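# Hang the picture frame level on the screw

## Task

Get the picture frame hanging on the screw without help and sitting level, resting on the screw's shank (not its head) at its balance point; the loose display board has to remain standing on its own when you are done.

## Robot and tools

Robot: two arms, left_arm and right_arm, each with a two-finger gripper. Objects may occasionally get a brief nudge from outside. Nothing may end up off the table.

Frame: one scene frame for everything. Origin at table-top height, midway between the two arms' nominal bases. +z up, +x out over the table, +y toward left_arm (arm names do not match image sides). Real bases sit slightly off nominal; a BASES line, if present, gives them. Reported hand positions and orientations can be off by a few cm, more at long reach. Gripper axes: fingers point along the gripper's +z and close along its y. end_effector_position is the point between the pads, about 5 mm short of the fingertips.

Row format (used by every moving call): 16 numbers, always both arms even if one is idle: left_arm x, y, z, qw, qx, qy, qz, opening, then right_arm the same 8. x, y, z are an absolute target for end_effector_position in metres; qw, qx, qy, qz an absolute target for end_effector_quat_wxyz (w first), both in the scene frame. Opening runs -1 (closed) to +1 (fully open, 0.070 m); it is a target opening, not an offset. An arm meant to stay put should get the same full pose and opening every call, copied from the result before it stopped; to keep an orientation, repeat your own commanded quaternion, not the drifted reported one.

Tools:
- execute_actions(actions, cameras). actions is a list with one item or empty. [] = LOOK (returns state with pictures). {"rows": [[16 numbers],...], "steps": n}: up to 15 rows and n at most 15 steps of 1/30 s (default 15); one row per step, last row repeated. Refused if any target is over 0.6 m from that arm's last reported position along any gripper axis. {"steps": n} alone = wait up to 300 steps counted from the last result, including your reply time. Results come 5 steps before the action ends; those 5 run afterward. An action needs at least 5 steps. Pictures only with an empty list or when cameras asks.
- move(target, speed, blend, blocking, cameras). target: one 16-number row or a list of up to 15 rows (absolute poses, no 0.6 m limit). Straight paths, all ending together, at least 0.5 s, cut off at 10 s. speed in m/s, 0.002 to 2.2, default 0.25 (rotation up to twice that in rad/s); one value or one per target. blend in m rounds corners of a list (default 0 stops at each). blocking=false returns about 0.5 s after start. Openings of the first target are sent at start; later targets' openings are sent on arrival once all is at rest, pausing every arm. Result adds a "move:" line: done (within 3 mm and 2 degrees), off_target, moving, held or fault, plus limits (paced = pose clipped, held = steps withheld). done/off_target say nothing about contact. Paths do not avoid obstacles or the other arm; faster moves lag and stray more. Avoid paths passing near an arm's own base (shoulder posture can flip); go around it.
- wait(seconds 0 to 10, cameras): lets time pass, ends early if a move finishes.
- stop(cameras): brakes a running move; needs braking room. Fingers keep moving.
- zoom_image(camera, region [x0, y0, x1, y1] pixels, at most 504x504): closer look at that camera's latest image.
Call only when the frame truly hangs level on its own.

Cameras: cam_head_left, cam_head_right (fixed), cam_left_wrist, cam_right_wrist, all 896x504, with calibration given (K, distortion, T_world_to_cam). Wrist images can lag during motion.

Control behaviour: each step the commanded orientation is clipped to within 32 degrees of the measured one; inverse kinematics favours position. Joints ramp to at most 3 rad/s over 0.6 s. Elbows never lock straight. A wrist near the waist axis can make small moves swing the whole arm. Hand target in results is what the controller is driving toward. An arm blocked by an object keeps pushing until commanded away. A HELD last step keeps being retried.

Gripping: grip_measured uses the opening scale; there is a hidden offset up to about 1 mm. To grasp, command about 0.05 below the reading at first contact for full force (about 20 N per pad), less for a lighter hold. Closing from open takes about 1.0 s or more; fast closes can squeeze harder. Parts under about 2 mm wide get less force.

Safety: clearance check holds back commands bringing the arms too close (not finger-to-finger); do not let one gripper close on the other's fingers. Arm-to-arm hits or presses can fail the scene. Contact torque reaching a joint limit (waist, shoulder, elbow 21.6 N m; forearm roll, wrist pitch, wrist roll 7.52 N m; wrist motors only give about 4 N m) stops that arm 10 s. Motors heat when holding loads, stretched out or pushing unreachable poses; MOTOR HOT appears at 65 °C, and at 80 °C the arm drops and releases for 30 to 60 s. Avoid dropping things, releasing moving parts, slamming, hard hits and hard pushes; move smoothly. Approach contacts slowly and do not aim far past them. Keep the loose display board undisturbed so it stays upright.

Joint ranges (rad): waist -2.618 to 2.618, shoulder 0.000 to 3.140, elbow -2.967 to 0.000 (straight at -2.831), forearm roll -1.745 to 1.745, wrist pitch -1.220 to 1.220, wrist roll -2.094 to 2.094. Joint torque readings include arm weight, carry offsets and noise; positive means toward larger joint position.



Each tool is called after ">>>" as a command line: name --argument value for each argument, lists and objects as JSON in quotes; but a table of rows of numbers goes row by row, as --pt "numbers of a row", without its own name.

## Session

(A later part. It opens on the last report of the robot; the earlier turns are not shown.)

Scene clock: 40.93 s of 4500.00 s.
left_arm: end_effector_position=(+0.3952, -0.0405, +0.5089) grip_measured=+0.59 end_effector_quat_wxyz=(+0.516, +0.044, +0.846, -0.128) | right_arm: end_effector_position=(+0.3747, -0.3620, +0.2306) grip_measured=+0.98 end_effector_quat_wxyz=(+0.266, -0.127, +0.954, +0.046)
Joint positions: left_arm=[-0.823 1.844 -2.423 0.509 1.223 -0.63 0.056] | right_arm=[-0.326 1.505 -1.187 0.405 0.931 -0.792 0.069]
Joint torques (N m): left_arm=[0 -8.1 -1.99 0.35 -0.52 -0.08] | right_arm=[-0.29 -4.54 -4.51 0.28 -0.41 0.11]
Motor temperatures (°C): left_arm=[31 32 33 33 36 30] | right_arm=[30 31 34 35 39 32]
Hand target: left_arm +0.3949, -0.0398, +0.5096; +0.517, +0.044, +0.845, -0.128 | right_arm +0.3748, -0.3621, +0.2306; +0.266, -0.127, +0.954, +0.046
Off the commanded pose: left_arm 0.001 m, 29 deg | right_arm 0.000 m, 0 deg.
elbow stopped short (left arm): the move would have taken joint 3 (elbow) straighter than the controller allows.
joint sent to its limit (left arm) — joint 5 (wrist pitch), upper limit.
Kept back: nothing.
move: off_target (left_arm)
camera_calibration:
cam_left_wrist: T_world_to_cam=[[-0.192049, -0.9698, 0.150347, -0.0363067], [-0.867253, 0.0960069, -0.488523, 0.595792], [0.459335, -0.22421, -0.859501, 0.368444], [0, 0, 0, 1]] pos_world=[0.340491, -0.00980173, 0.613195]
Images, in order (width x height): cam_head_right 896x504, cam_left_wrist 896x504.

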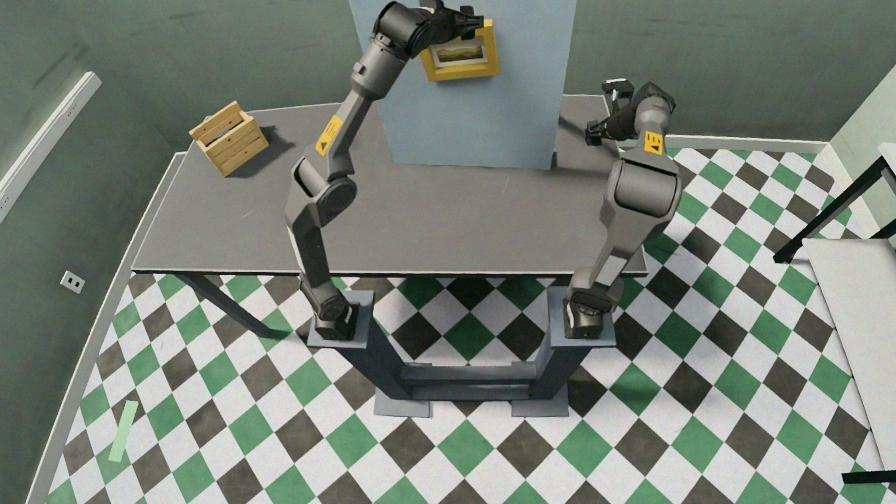

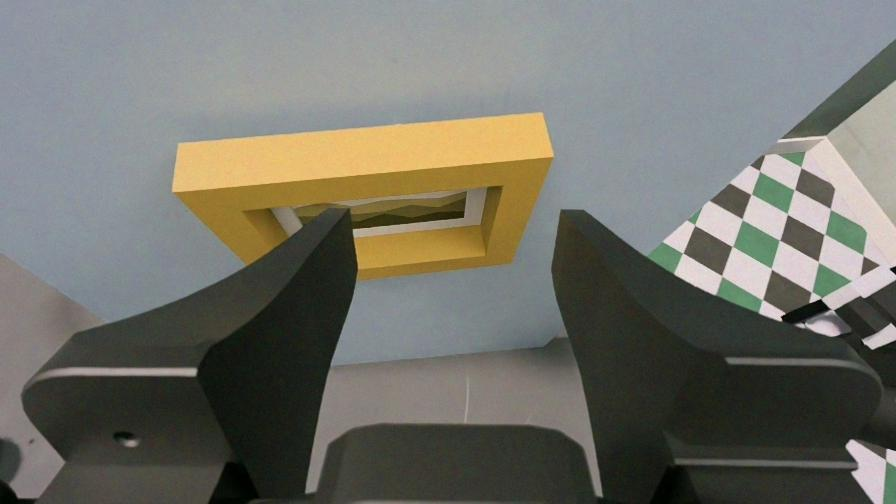

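>>> move --pt "0.27 0.0 0.48 0.5 0 0.866 0 1 0.3748 -0.3621 0.2306 0.266 -0.127 0.954 0.046 0.98" --pt "0.30 -0.06 0.33 0.5 0.5 0.5 0.5 1 0.3748 -0.3621 0.2306 0.266 -0.127 0.954 0.046 0.98"

Scene clock: 46.43 s of 4500.00 s.
left_arm: end_effector_position=(+0.3004, -0.0600, +0.3296) grip_measured=+0.98 end_effector_quat_wxyz=(+0.507, +0.539, +0.489, +0.460) | right_arm: end_effector_position=(+0.3747, -0.3620, +0.2306) grip_measured=+0.98 end_effector_quat_wxyz=(+0.266, -0.127, +0.954, +0.046)
Joint positions: left_arm=[-1.294 1.64 -1.023 1.708 1.223 -0.542 0.069] | right_arm=[-0.326 1.505 -1.187 0.405 0.931 -0.792 0.069]
Joint torques (N m): left_arm=[0.33 -6.26 -3.23 0.56 0.83 -0.23] | right_arm=[-0.23 -4.61 -4.5 0.27 -0.44 0.08]
Motor temperatures (°C): left_arm=[31 32 33 33 36 30] | right_arm=[30 31 34 35 39 32]
Hand target: left_arm +0.3004, -0.0599, +0.3301; +0.508, +0.539, +0.490, +0.460 | right_arm +0.3748, -0.3621, +0.2306; +0.266, -0.127, +0.954, +0.046
Off the commanded pose: left_arm 0.001 m, 7 deg | right_arm 0.000 m, 0 deg.
joint read past its limit (left arm) — joint 5 (wrist pitch), upper limit.
joint sent to its limit (left arm) — joint 5 (wrist pitch), upper limit.
Kept back: nothing.
move: off_target (left_arm)
camera_calibration:
cam_left_wrist: T_world_to_cam=[[-0.0363625, 0.0147404, -0.99923, 0.344637], [-0.476432, 0.878689, 0.0302999, 0.186478], [0.878459, 0.477167, -0.0249285, -0.105343], [0, 0, 0, 1]] pos_world=[0.193915, -0.11867, 0.336095]
cam_right_wrist: T_world_to_cam=[[0.230235, -0.972632, -0.0312969, -0.430475], [-0.966323, -0.232304, 0.1107, 0.246108], [-0.114941, 0.00475584, -0.993361, 0.392126], [0, 0, 0, 1]] pos_world=[0.382002, -0.363387, 0.348806]

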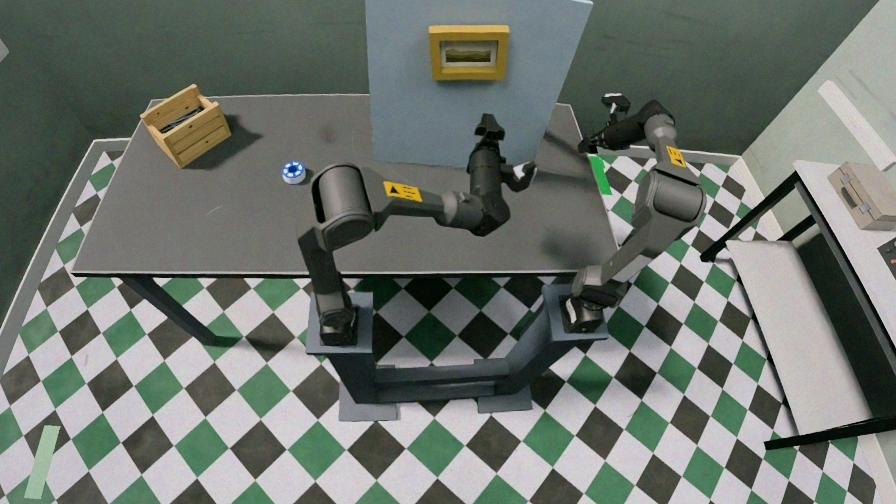

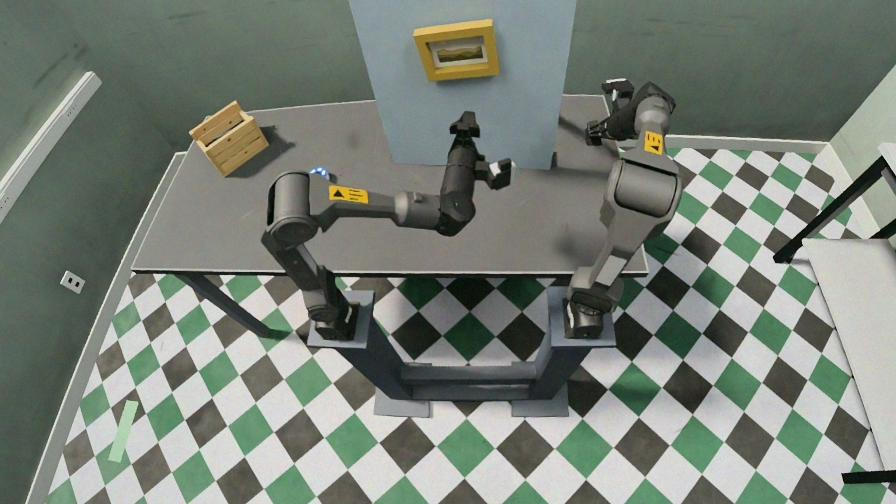

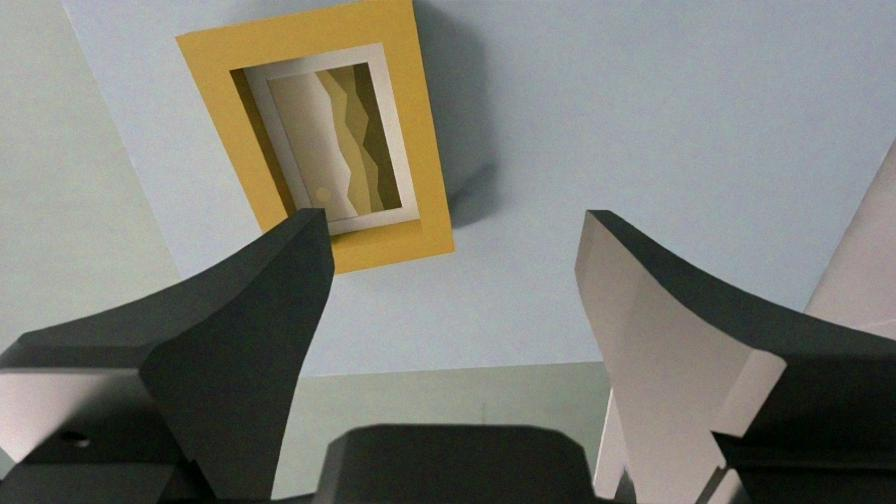

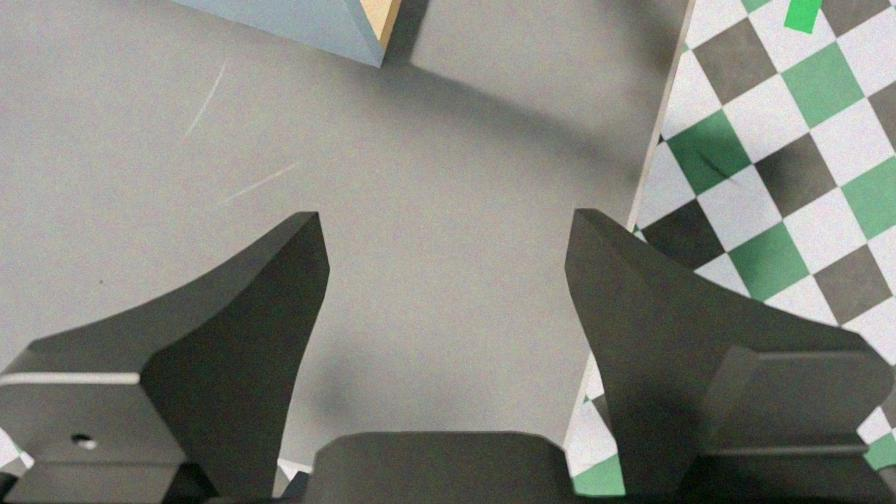

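>>> move --target '[0.42,-0.05,0.35,0.5295,0.4685,0.5295,0.4685,1,0.3748,-0.3621,0.2306,0.266,-0.127,0.954,0.046,0.98]'

>>> zoom_image --camera "cam_left_wrist" --region '[100, 0, 604, 400]'

Scene clock: 48.47 s of 4500.00 s.
left_arm: end_effector_position=(+0.4204, -0.0501, +0.3498) grip_measured=+0.98 end_effector_quat_wxyz=(+0.508, +0.474, +0.551, +0.463) | right_arm: end_effector_position=(+0.3747, -0.3620, +0.2306) grip_measured=+0.98 end_effector_quat_wxyz=(+0.266, -0.127, +0.954, +0.046)
Joint positions: left_arm=[-0.977 1.835 -1.371 1.739 1.032 -0.529 0.069] | right_arm=[-0.326 1.505 -1.187 0.405 0.931 -0.792 0.069]
Joint torques (N m): left_arm=[-0.71 -8.39 -2.48 0.5 0.49 -0.05] | right_arm=[-0.18 -4.61 -4.48 0.25 -0.43 0.07]
Motor temperatures (°C): left_arm=[31 32 33 33 36 30] | right_arm=[30 31 34 35 39 32]
Hand target: left_arm +0.4200, -0.0501, +0.3502; +0.508, +0.474, +0.551, +0.463 | right_arm +0.3748, -0.3621, +0.2306; +0.266, -0.127, +0.954, +0.046
Off the commanded pose: left_arm 0.000 m, 4 deg | right_arm 0.000 m, 0 deg.
joint read past its limit (left arm) — joint 4 (forearm roll), upper limit.
joint sent to its limit (left arm) — joint 4 (forearm roll), upper limit.
Kept back: nothing.
move: off_target (left_arm)
camera_calibration:
cam_left_wrist: T_world_to_cam=[[-0.028942, -0.110554, -0.993449, 0.357662], [-0.588537, 0.805216, -0.0724614, 0.31372], [0.807952, 0.582584, -0.0883699, -0.157839], [0, 0, 0, 1]] pos_world=[0.322514, -0.121117, 0.364103]
cam_right_wrist: T_world_to_cam=[[0.230235, -0.972632, -0.0312969, -0.430475], [-0.966323, -0.232304, 0.1107, 0.246108], [-0.114941, 0.00475584, -0.993361, 0.392126], [0, 0, 0, 1]] pos_world=[0.382002, -0.363387, 0.348806]

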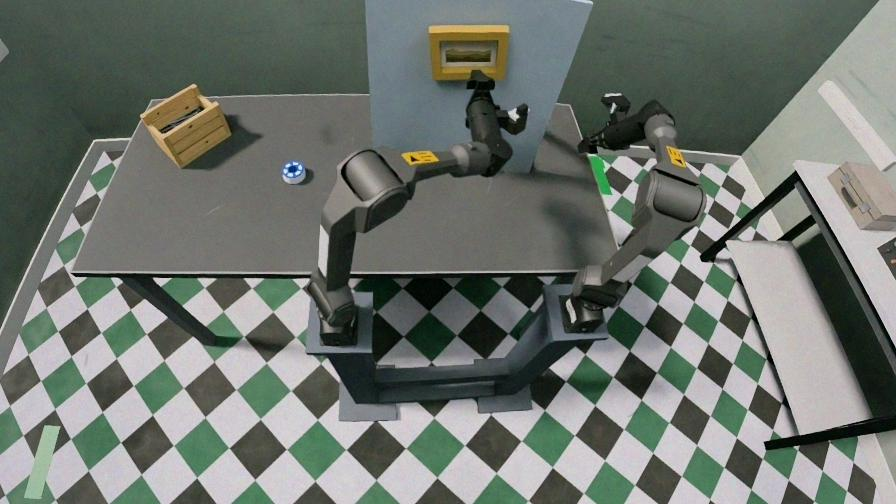

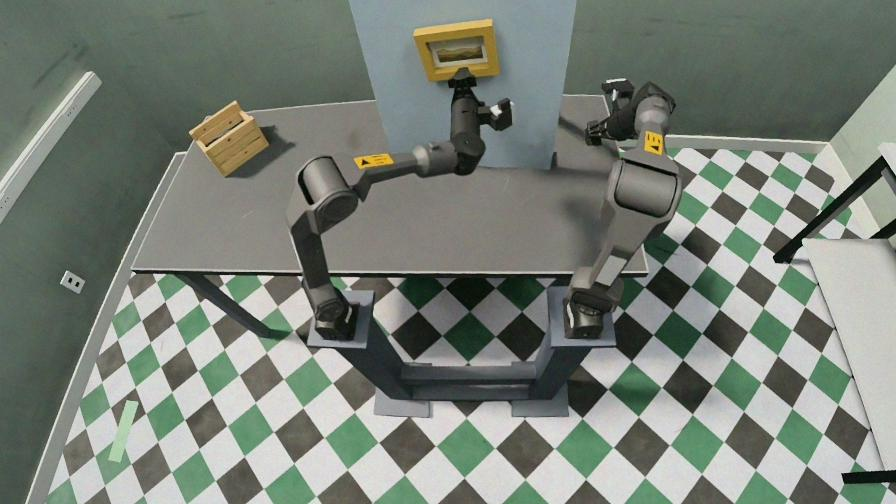

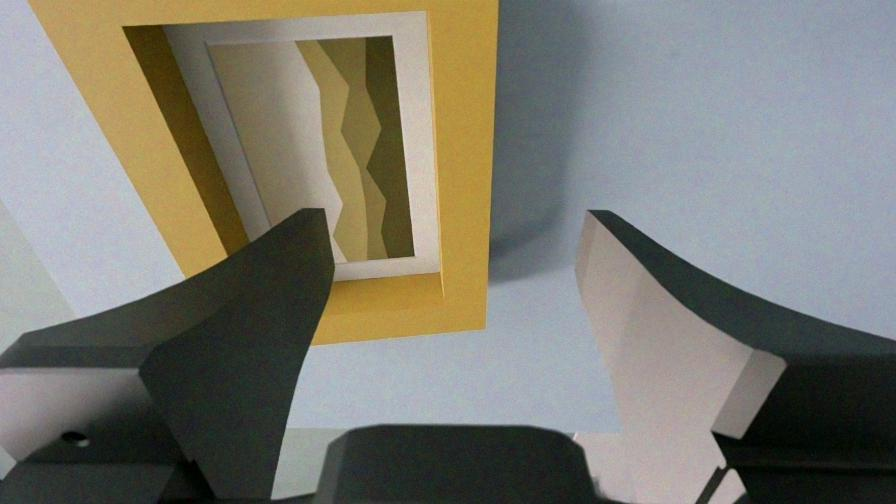

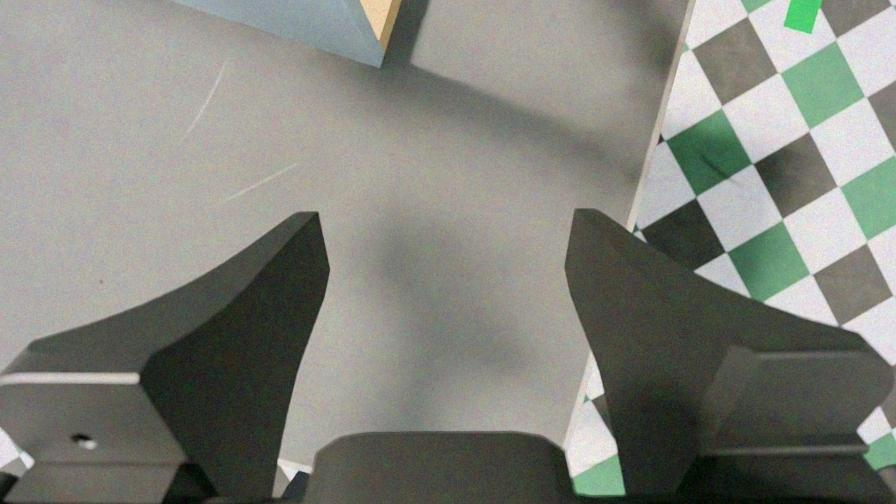

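Scaled by 1.000.

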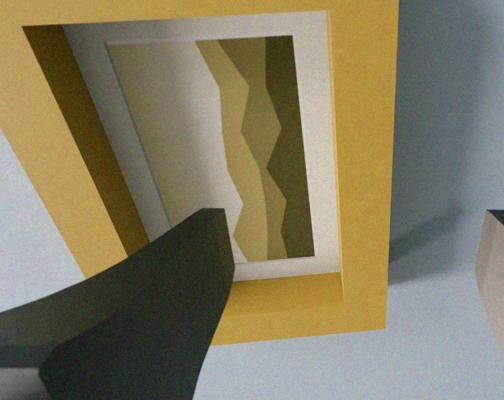

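>>> move --target '[0.46,-0.05,0.346,0.5295,0.4685,0.5295,0.4685,1,0.3748,-0.3621,0.2306,0.266,-0.127,0.954,0.046,0.98]' --speed 0.1

>>> zoom_image --camera "cam_left_wrist" --region '[100, 0, 604, 400]'

Scene clock: 49.57 s of 4500.00 s.
left_arm: end_effector_position=(+0.4606, -0.0499, +0.3461) grip_measured=+0.98 end_effector_quat_wxyz=(+0.503, +0.475, +0.555, +0.461) | right_arm: end_effector_position=(+0.3747, -0.3620, +0.2306) grip_measured=+0.98 end_effector_quat_wxyz=(+0.266, -0.127, +0.954, +0.046)
Joint positions: left_arm=[-0.889 1.921 -1.495 1.739 0.944 -0.492 0.069] | right_arm=[-0.326 1.505 -1.187 0.405 0.931 -0.792 0.069]
Joint torques (N m): left_arm=[-0.72 -8.76 -2.65 0.62 0.54 -0.12] | right_arm=[-0.2 -4.64 -4.5 0.25 -0.43 0.06]
Motor temperatures (°C): left_arm=[31 32 33 33 36 30] | right_arm=[30 31 34 35 39 32]
Hand target: left_arm +0.4600, -0.0501, +0.3462; +0.504, +0.475, +0.555, +0.461 | right_arm +0.3748, -0.3621, +0.2306; +0.266, -0.127, +0.954, +0.046
Off the commanded pose: left_arm 0.001 m, 4 deg | right_arm 0.000 m, 0 deg.
joint sent to its limit (left arm) — joint 4 (forearm roll), upper limit.
Kept back: nothing.
move: off_target (left_arm)
camera_calibration:
cam_left_wrist: T_world_to_cam=[[-0.0399075, -0.110673, -0.993055, 0.360158], [-0.59318, 0.802394, -0.0655866, 0.336509], [0.80408, 0.586443, -0.0976707, -0.185588], [0, 0, 0, 1]] pos_world=[0.363211, -0.121316, 0.361601]
cam_right_wrist: T_world_to_cam=[[0.230235, -0.972632, -0.0312969, -0.430475], [-0.966323, -0.232304, 0.1107, 0.246108], [-0.114941, 0.00475584, -0.993361, 0.392126], [0, 0, 0, 1]] pos_world=[0.382002, -0.363387, 0.348806]

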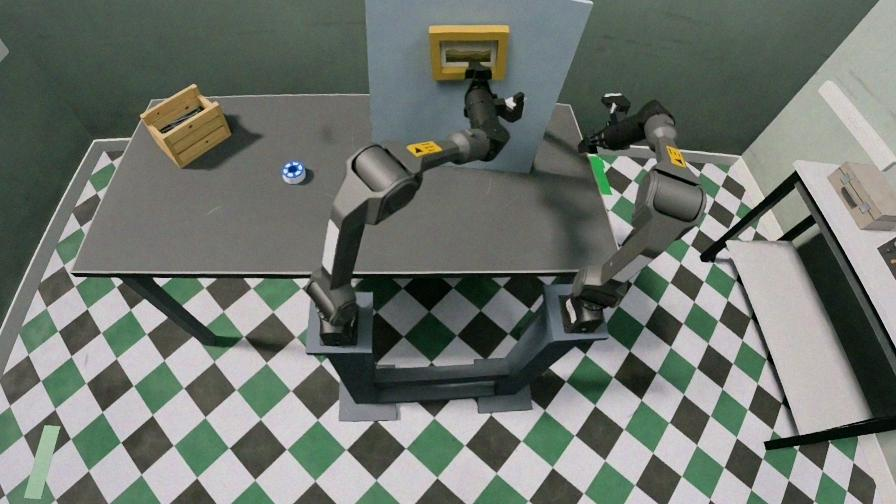

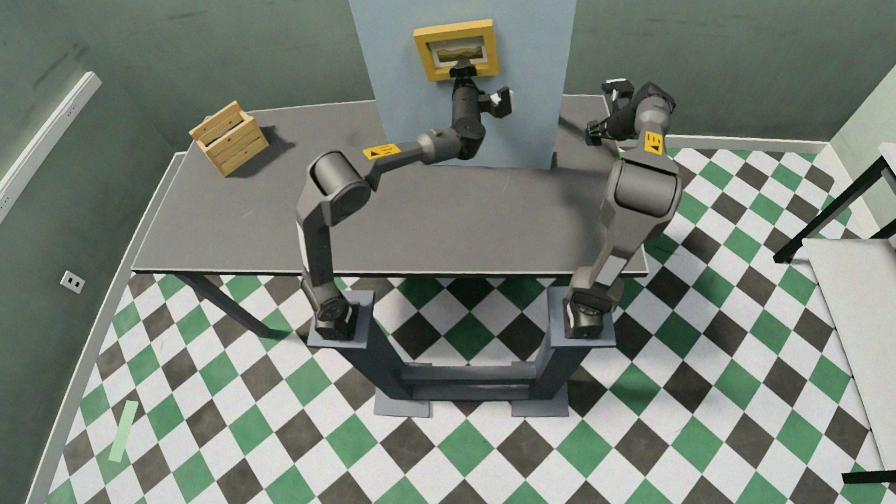

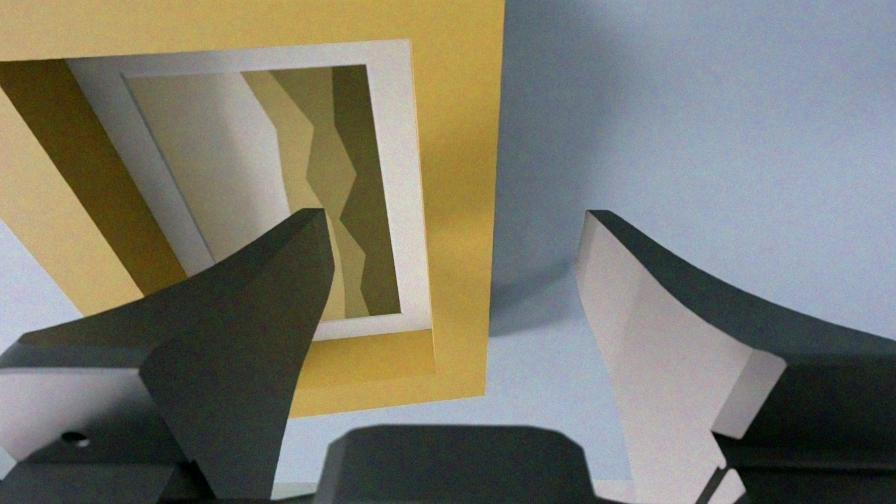

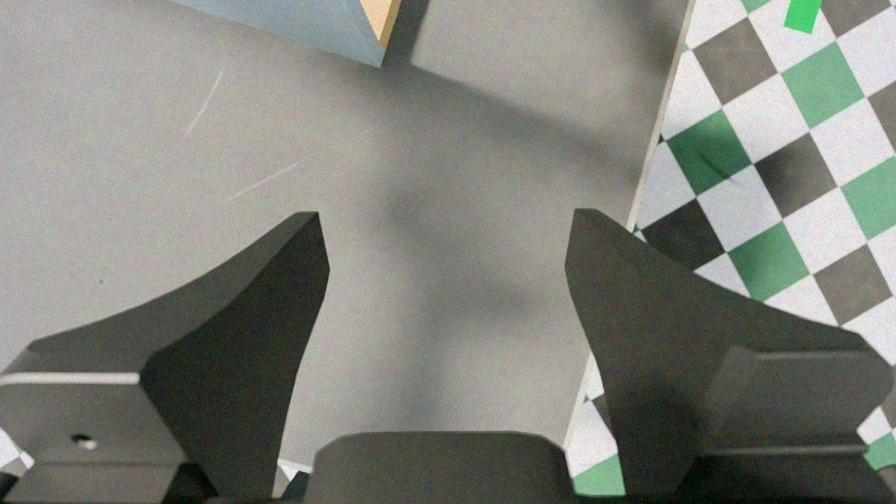

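Scaled by 1.000.

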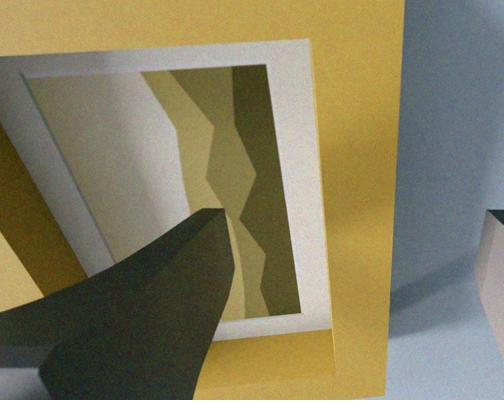

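>>> move --target '[0.475,-0.05,0.346,0.504,0.475,0.555,0.461,1,0.3748,-0.3621,0.2306,0.266,-0.127,0.954,0.046,0.98]' --speed 0.05 --cameras '["cam_left_wrist"]'

Scene clock: 50.50 s of 4500.00 s.
left_arm: end_effector_position=(+0.4751, -0.0501, +0.3462) grip_measured=+0.98 end_effector_quat_wxyz=(+0.504, +0.475, +0.555, +0.461) | right_arm: end_effector_position=(+0.3747, -0.3620, +0.2306) grip_measured=+0.98 end_effector_quat_wxyz=(+0.266, -0.127, +0.954, +0.046)
Joint positions: left_arm=[-0.86 1.953 -1.546 1.739 0.913 -0.477 0.069] | right_arm=[-0.326 1.505 -1.187 0.405 0.931 -0.792 0.069]
Joint torques (N m): left_arm=[-0.42 -8.32 -3.07 0.79 0.35 -0.07] | right_arm=[-0.17 -4.61 -4.5 0.25 -0.43 0.06]
Motor temperatures (°C): left_arm=[31 32 33 33 36 30] | right_arm=[30 31 34 35 39 32]
Hand target: left_arm +0.4750, -0.0500, +0.3460; +0.504, +0.475, +0.555, +0.461 | right_arm +0.3748, -0.3621, +0.2306; +0.266, -0.127, +0.954, +0.046
Off the commanded pose: left_arm 0.000 m, 0 deg | right_arm 0.000 m, 0 deg.
joint sent to its limit (left arm) — joint 4 (forearm roll), upper limit.
Kept back: nothing.
move: done
camera_calibration:
cam_left_wrist: T_world_to_cam=[[-0.039662, -0.112398, -0.992871, 0.360554], [-0.592609, 0.802683, -0.0671951, 0.345605], [0.804513, 0.585719, -0.0984442, -0.197142], [0, 0, 0, 1]] pos_world=[0.377712, -0.121416, 0.3618]
Images, in order (width x height): cam_left_wrist 896x504.

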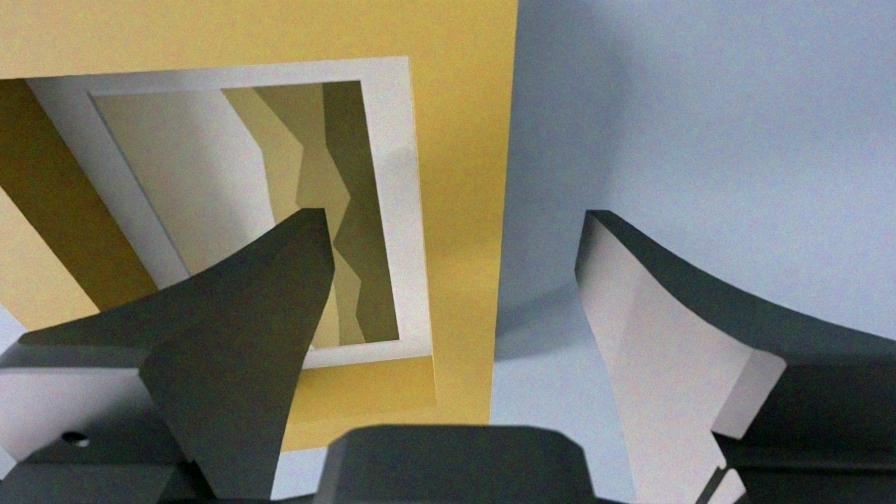

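>>> move --target '[0.475,-0.05,0.346,0.504,0.475,0.555,0.461,-0.1,0.3748,-0.3621,0.2306,0.266,-0.127,0.954,0.046,0.98]' --cameras '["cam_left_wrist"]'

>>> zoom_image --camera "cam_left_wrist" --region '[300, 100, 700, 400]'

Scene clock: 51.47 s of 4500.00 s.
left_arm: end_effector_position=(+0.4751, -0.0501, +0.3462) grip_measured=-0.10 end_effector_quat_wxyz=(+0.504, +0.475, +0.555, +0.461) | right_arm: end_effector_position=(+0.3747, -0.3620, +0.2306) grip_measured=+0.98 end_effector_quat_wxyz=(+0.266, -0.127, +0.954, +0.046)
Joint positions: left_arm=[-0.86 1.953 -1.546 1.739 0.913 -0.477 0.032] | right_arm=[-0.326 1.505 -1.187 0.405 0.931 -0.792 0.069]
Joint torques (N m): left_arm=[-1.05 -8.6 -2.54 0.73 0.51 -0.19] | right_arm=[-0.18 -4.6 -4.49 0.23 -0.43 0.05]
Motor temperatures (°C): left_arm=[31 32 33 33 36 30] | right_arm=[30 31 34 35 39 32]
Hand target: left_arm +0.4750, -0.0500, +0.3460; +0.504, +0.475, +0.555, +0.461 | right_arm +0.3748, -0.3621, +0.2306; +0.266, -0.127, +0.954, +0.046
Off the commanded pose: left_arm 0.000 m, 0 deg | right_arm 0.000 m, 0 deg.
joint sent to its limit (left arm) — joint 4 (forearm roll), upper limit.
Kept back: nothing.
move: done
camera_calibration:
cam_left_wrist: T_world_to_cam=[[-0.039662, -0.112398, -0.992871, 0.360554], [-0.592609, 0.802683, -0.0671951, 0.345605], [0.804513, 0.585719, -0.0984442, -0.197142], [0, 0, 0, 1]] pos_world=[0.377712, -0.121416, 0.3618]
Images, in order (width x height): cam_left_wrist 896x504.

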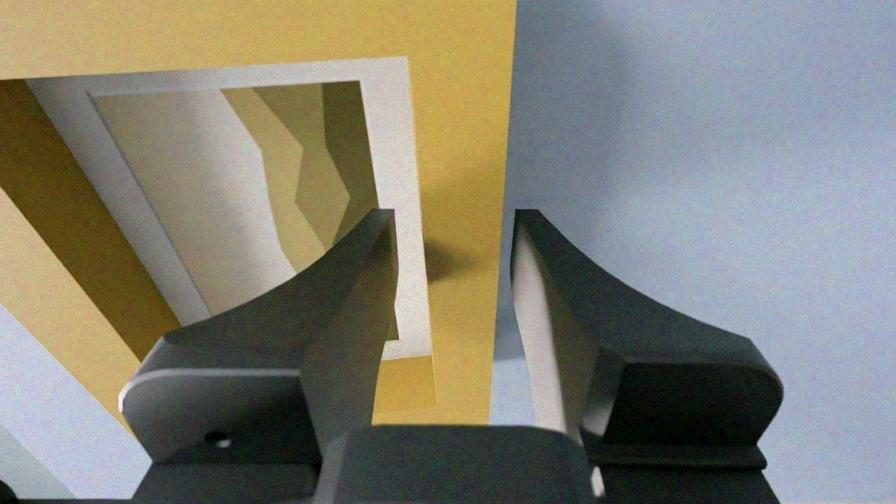

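Scaled by 1.260 from the camera's 896x504 image, which has a finer 1280x720 frame.

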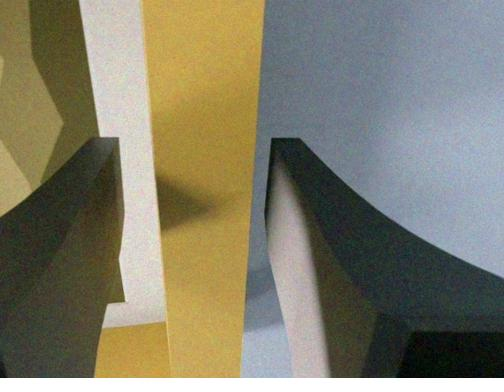

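>>> move --pt "0.475 -0.05 0.3435 0.504 0.475 0.555 0.461 -0.1 0.3748 -0.3621 0.2306 0.266 -0.127 0.954 0.046 0.98" --pt "0.475 -0.05 0.3435 0.504 0.475 0.555 0.461 -0.55 0.3748 -0.3621 0.2306 0.266 -0.127 0.954 0.046 0.98" --cameras '["cam_left_wrist"]'

>>> zoom_image --camera "cam_left_wrist" --region '[300, 100, 700, 400]'

Scene clock: 53.00 s of 4500.00 s.
left_arm: end_effector_position=(+0.4752, -0.0493, +0.3444) grip_measured=-0.44 end_effector_quat_wxyz=(+0.503, +0.474, +0.557, +0.461) | right_arm: end_effector_position=(+0.3747, -0.3620, +0.2306) grip_measured=+0.98 end_effector_quat_wxyz=(+0.266, -0.127, +0.954, +0.046)
Joint positions: left_arm=[-0.86 1.955 -1.543 1.739 0.917 -0.482 0.02] | right_arm=[-0.326 1.505 -1.187 0.405 0.931 -0.792 0.069]
Joint torques (N m): left_arm=[-0.84 -7.22 -2.32 0.6 -0.47 0.06] | right_arm=[-0.19 -4.68 -4.45 0.23 -0.43 0.05]
Motor temperatures (°C): left_arm=[31 32 33 33 36 30] | right_arm=[30 31 34 35 39 32]
Hand target: left_arm +0.4750, -0.0500, +0.3436; +0.503, +0.475, +0.556, +0.461 | right_arm +0.3748, -0.3621, +0.2306; +0.266, -0.127, +0.954, +0.046
Off the commanded pose: left_arm 0.001 m, 0 deg | right_arm 0.000 m, 0 deg.
joint sent to its limit (left arm) — joint 4 (forearm roll), upper limit.
Kept back: nothing.
move: done
camera_calibration:
cam_left_wrist: T_world_to_cam=[[-0.0407491, -0.113633, -0.992687, 0.359221], [-0.596143, 0.800069, -0.0671129, 0.346401], [0.801844, 0.589048, -0.100344, -0.195757], [0, 0, 0, 1]] pos_world=[0.378109, -0.121014, 0.360198]
Images, in order (width x height): cam_left_wrist 896x504.

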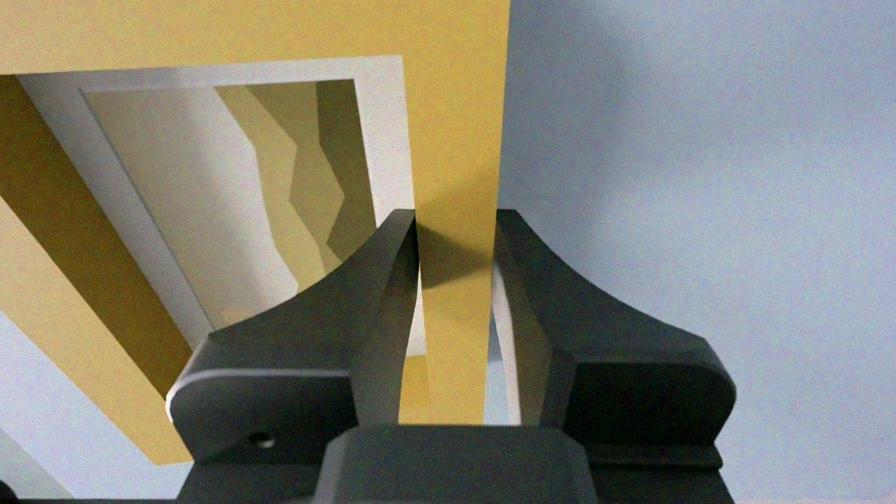

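Scaled by 1.260 from the camera's 896x504 image, which has a finer 1280x720 frame.

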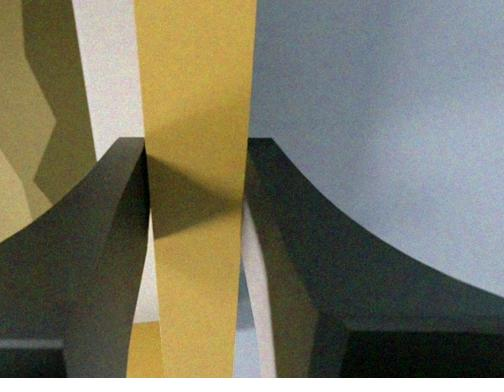

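>>> move --pt "0.472 -0.05 0.364 0.503 0.475 0.556 0.461 -0.6 0.3748 -0.3621 0.2306 0.266 -0.127 0.954 0.046 0.98" --pt "0.38 -0.05 0.40 0.503 0.475 0.556 0.461 -0.6 0.3748 -0.3621 0.2306 0.266 -0.127 0.954 0.046 0.98" --speed 0.06

>>> zoom_image --camera "cam_head_left" --region '[360, 0, 600, 180]'

>>> zoom_image --camera "cam_head_right" --region '[360, 0, 600, 180]'

Scene clock: 55.63 s of 4500.00 s.
left_arm: end_effector_position=(+0.3795, -0.0500, +0.4005) grip_measured=-0.44 end_effector_quat_wxyz=(+0.503, +0.475, +0.556, +0.461) | right_arm: end_effector_position=(+0.3747, -0.3620, +0.2306) grip_measured=+0.98 end_effector_quat_wxyz=(+0.266, -0.127, +0.954, +0.046)
Joint positions: left_arm=[-1.081 1.728 -1.439 1.593 1.116 -0.314 0.02] | right_arm=[-0.326 1.505 -1.187 0.405 0.931 -0.792 0.069]
Joint torques (N m): left_arm=[0.66 -8.04 -3.49 1.2 0.14 -0.11] | right_arm=[-0.15 -4.7 -4.48 0.22 -0.43 0.03]
Motor temperatures (°C): left_arm=[31 32 33 33 36 30] | right_arm=[30 31 34 35 39 32]
Hand target: left_arm +0.3800, -0.0500, +0.4000; +0.503, +0.475, +0.556, +0.461 | right_arm +0.3748, -0.3621, +0.2306; +0.266, -0.127, +0.954, +0.046
Off the commanded pose: left_arm 0.001 m, 0 deg | right_arm 0.000 m, 0 deg.
Kept back: nothing.
move: done
camera_calibration:
cam_left_wrist: T_world_to_cam=[[-0.0411596, -0.112727, -0.992773, 0.411109], [-0.593957, 0.801751, -0.0664123, 0.292687], [0.803443, 0.586931, -0.099955, -0.113818], [0, 0, 0, 1]] pos_world=[0.282211, -0.121515, 0.416199]
cam_right_wrist: T_world_to_cam=[[0.230235, -0.972632, -0.0312969, -0.430475], [-0.966323, -0.232304, 0.1107, 0.246108], [-0.114941, 0.00475584, -0.993361, 0.392126], [0, 0, 0, 1]] pos_world=[0.382002, -0.363387, 0.348806]

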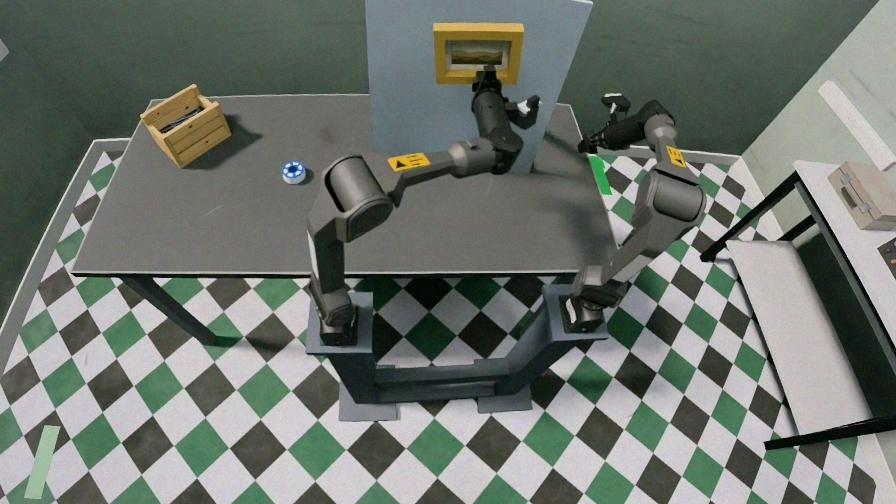

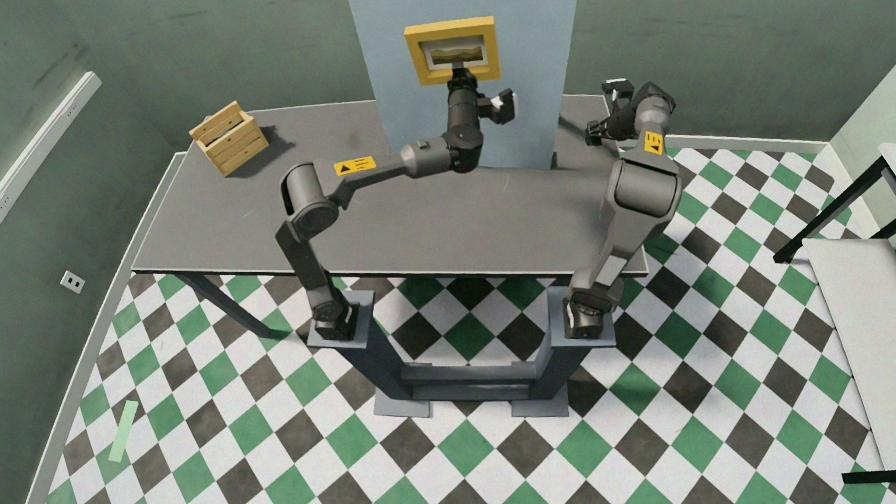

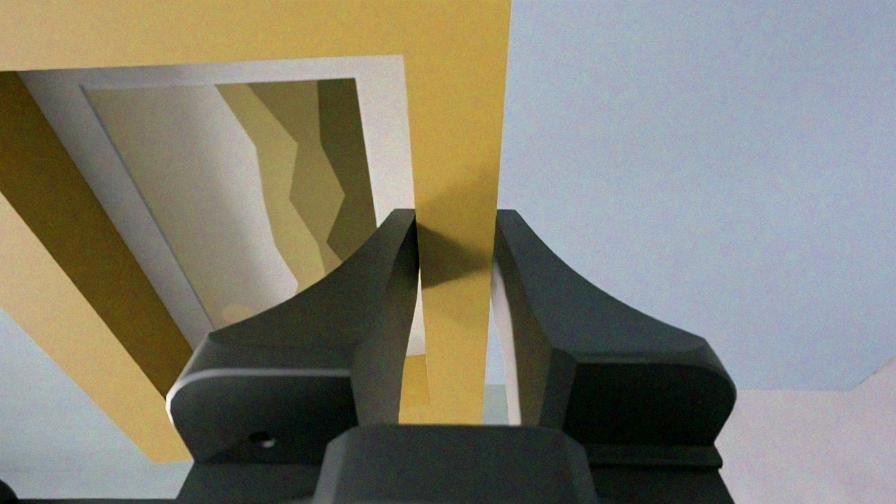

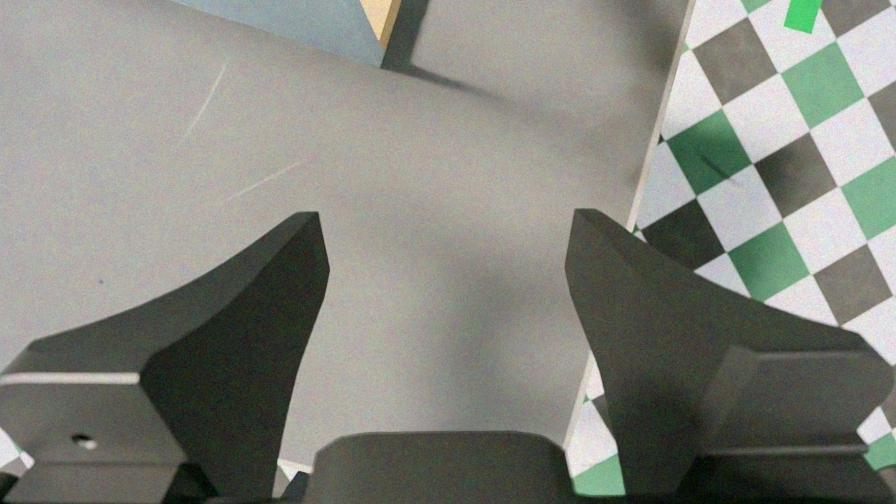

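Scaled by 2.100 from the camera's 896x504 image, which has a finer 1280x720 frame.

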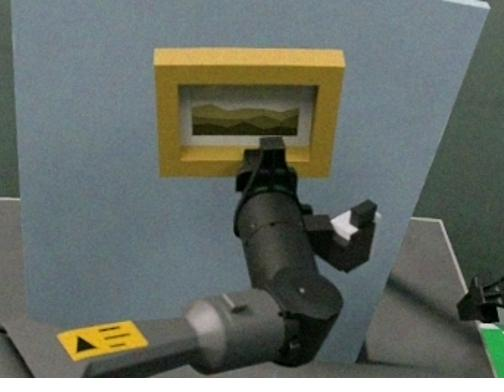

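Scaled by 2.100 from the camera's 896x504 image, which has a finer 1280x720 frame.

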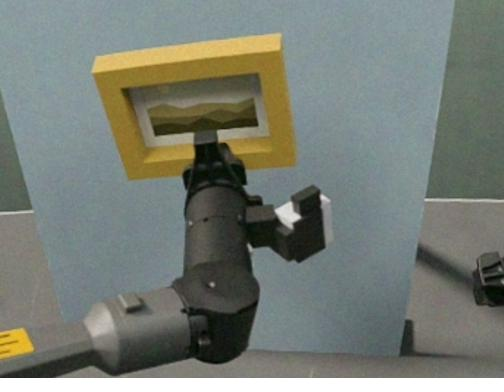

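>>> move --pt "0.28 0.05 0.42 0.56 0.52 0.45 0.42 -0.6 0.3748 -0.3621 0.2306 0.266 -0.127 0.954 0.046 0.98" --pt "0.22 0.15 0.42 0.6535 0.6535 0.27 0.27 -0.6 0.32 -0.18 0.42 0.0615 0.0615 0.7045 0.7045 0.98" --speed 0.2

Scene clock: 61.57 s of 4500.00 s.
left_arm: end_effector_position=(+0.2208, +0.1489, +0.4201) grip_measured=-0.44 end_effector_quat_wxyz=(+0.618, +0.601, +0.355, +0.362) | right_arm: end_effector_position=(+0.3203, -0.1794, +0.4199) grip_measured=+0.98 end_effector_quat_wxyz=(+0.220, +0.225, +0.695, +0.647)
Joint positions: left_arm=[0.715 0.583 -0.628 1.591 -1.218 -0.135 0.02] | right_arm=[-0.267 1.196 -0.966 1.553 1.216 -0.143 0.069]
Joint torques (N m): left_arm=[-0.53 0.06 -3.3 -1.49 -0.02 -0.07] | right_arm=[-0.29 -3.56 -3.88 0.91 0.1 -0.06]
Motor temperatures (°C): left_arm=[31 32 33 33 36 30] | right_arm=[30 31 34 35 39 32]
Hand target: left_arm +0.2210, +0.1489, +0.4200; +0.619, +0.601, +0.354, +0.362 | right_arm +0.3202, -0.1794, +0.4200; +0.220, +0.224, +0.695, +0.647
Off the commanded pose: left_arm 0.001 m, 16 deg | right_arm 0.001 m, 27 deg.
joint read past its limit (right arm) — joint 5 (wrist pitch), upper limit.
joint sent to its limit (left arm) — joint 5 (wrist pitch), lower limit.
joint sent to its limit (right arm) — joint 5 (wrist pitch), upper limit.
Kept back: nothing.
move: off_target (left_arm, right_arm)
camera_calibration:
cam_left_wrist: T_world_to_cam=[[0.0469085, -0.0182164, -0.998733, 0.415423], [-0.0855607, 0.996086, -0.0221867, -0.119518], [0.995228, 0.0864931, 0.0451663, -0.129898], [0, 0, 0, 1]] pos_world=[0.0995654, 0.137853, 0.418112]
cam_right_wrist: T_world_to_cam=[[-0.0647451, -0.0465994, -0.996813, 0.431627], [-0.997757, -0.014001, 0.0654609, 0.283337], [-0.0170068, 0.998816, -0.0455884, 0.322089], [0, 0, 0, 1]] pos_world=[0.316125, -0.297627, 0.426388]

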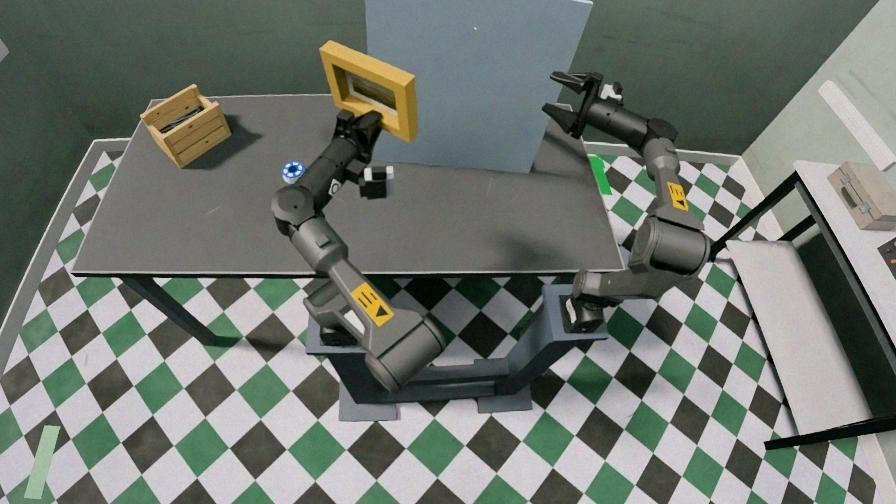

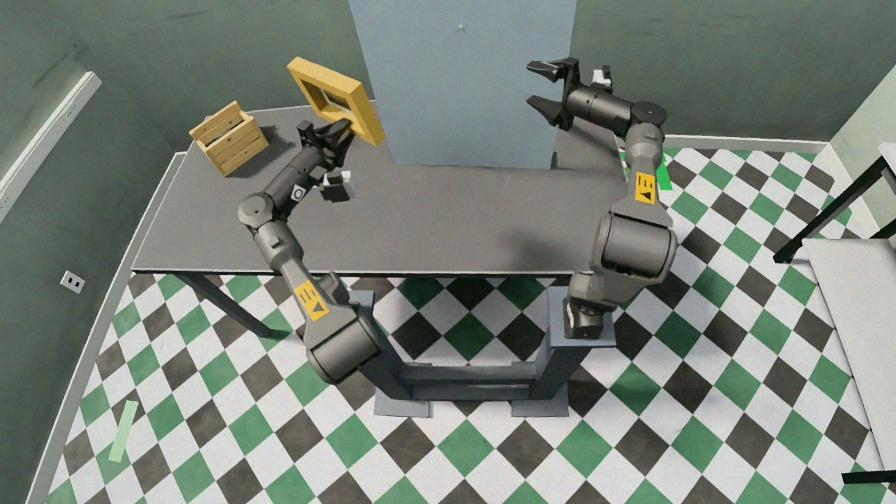

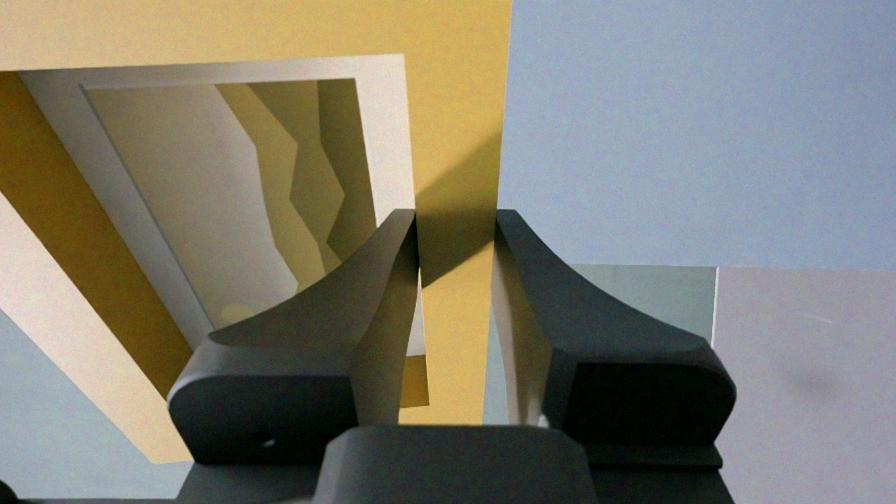

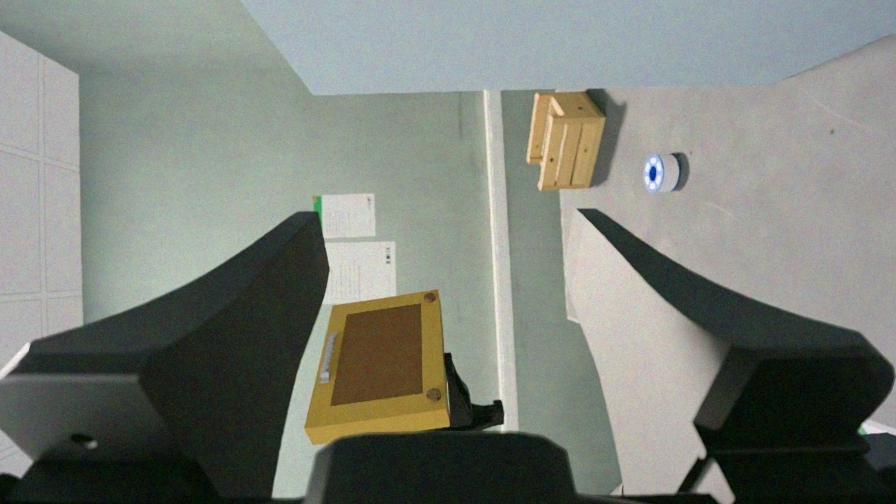

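>>> zoom_image --camera "cam_right_wrist" --region '[290, 280, 470, 450]'

>>> zoom_image --camera "cam_right_wrist" --region '[310, 325, 350, 395]'

>>> zoom_image --camera "cam_head_right" --region '[430, 10, 490, 50]'

>>> zoom_image --camera "cam_head_left" --region '[450, 10, 500, 45]'

Scaled by 2.800 from the camera's 896x504 image, which has a finer 1280x720 frame.

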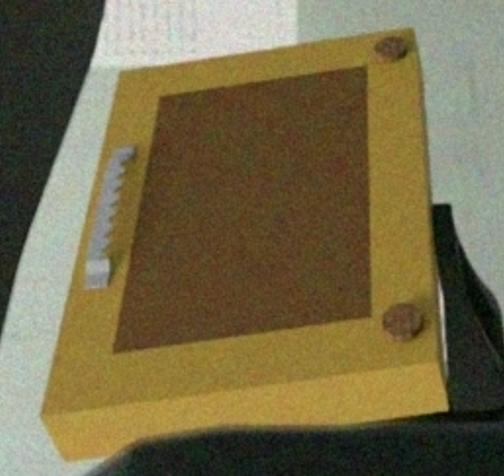

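Scaled by 7.200 from the camera's 896x504 image, which has a finer 1280x720 frame.

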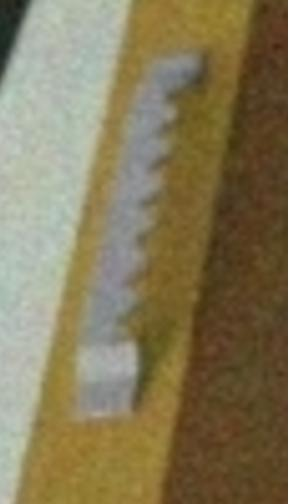

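Scaled by 8.400 from the camera's 896x504 image, which has a finer 1280x720 frame.

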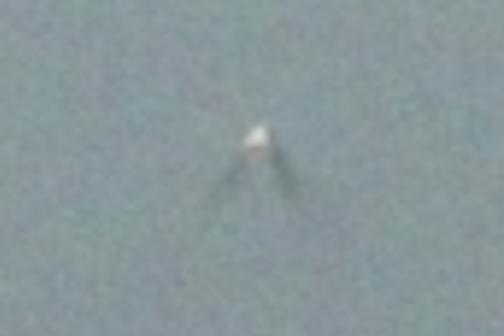

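Scaled by 10.080 from the camera's 896x504 image, which has a finer 1280x720 frame.

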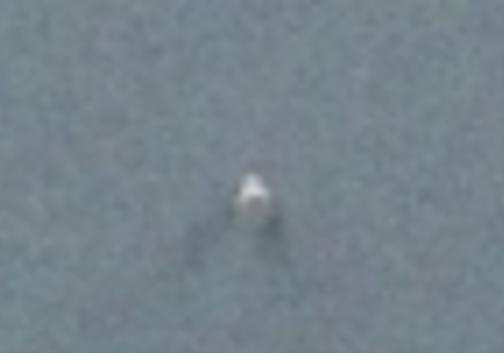

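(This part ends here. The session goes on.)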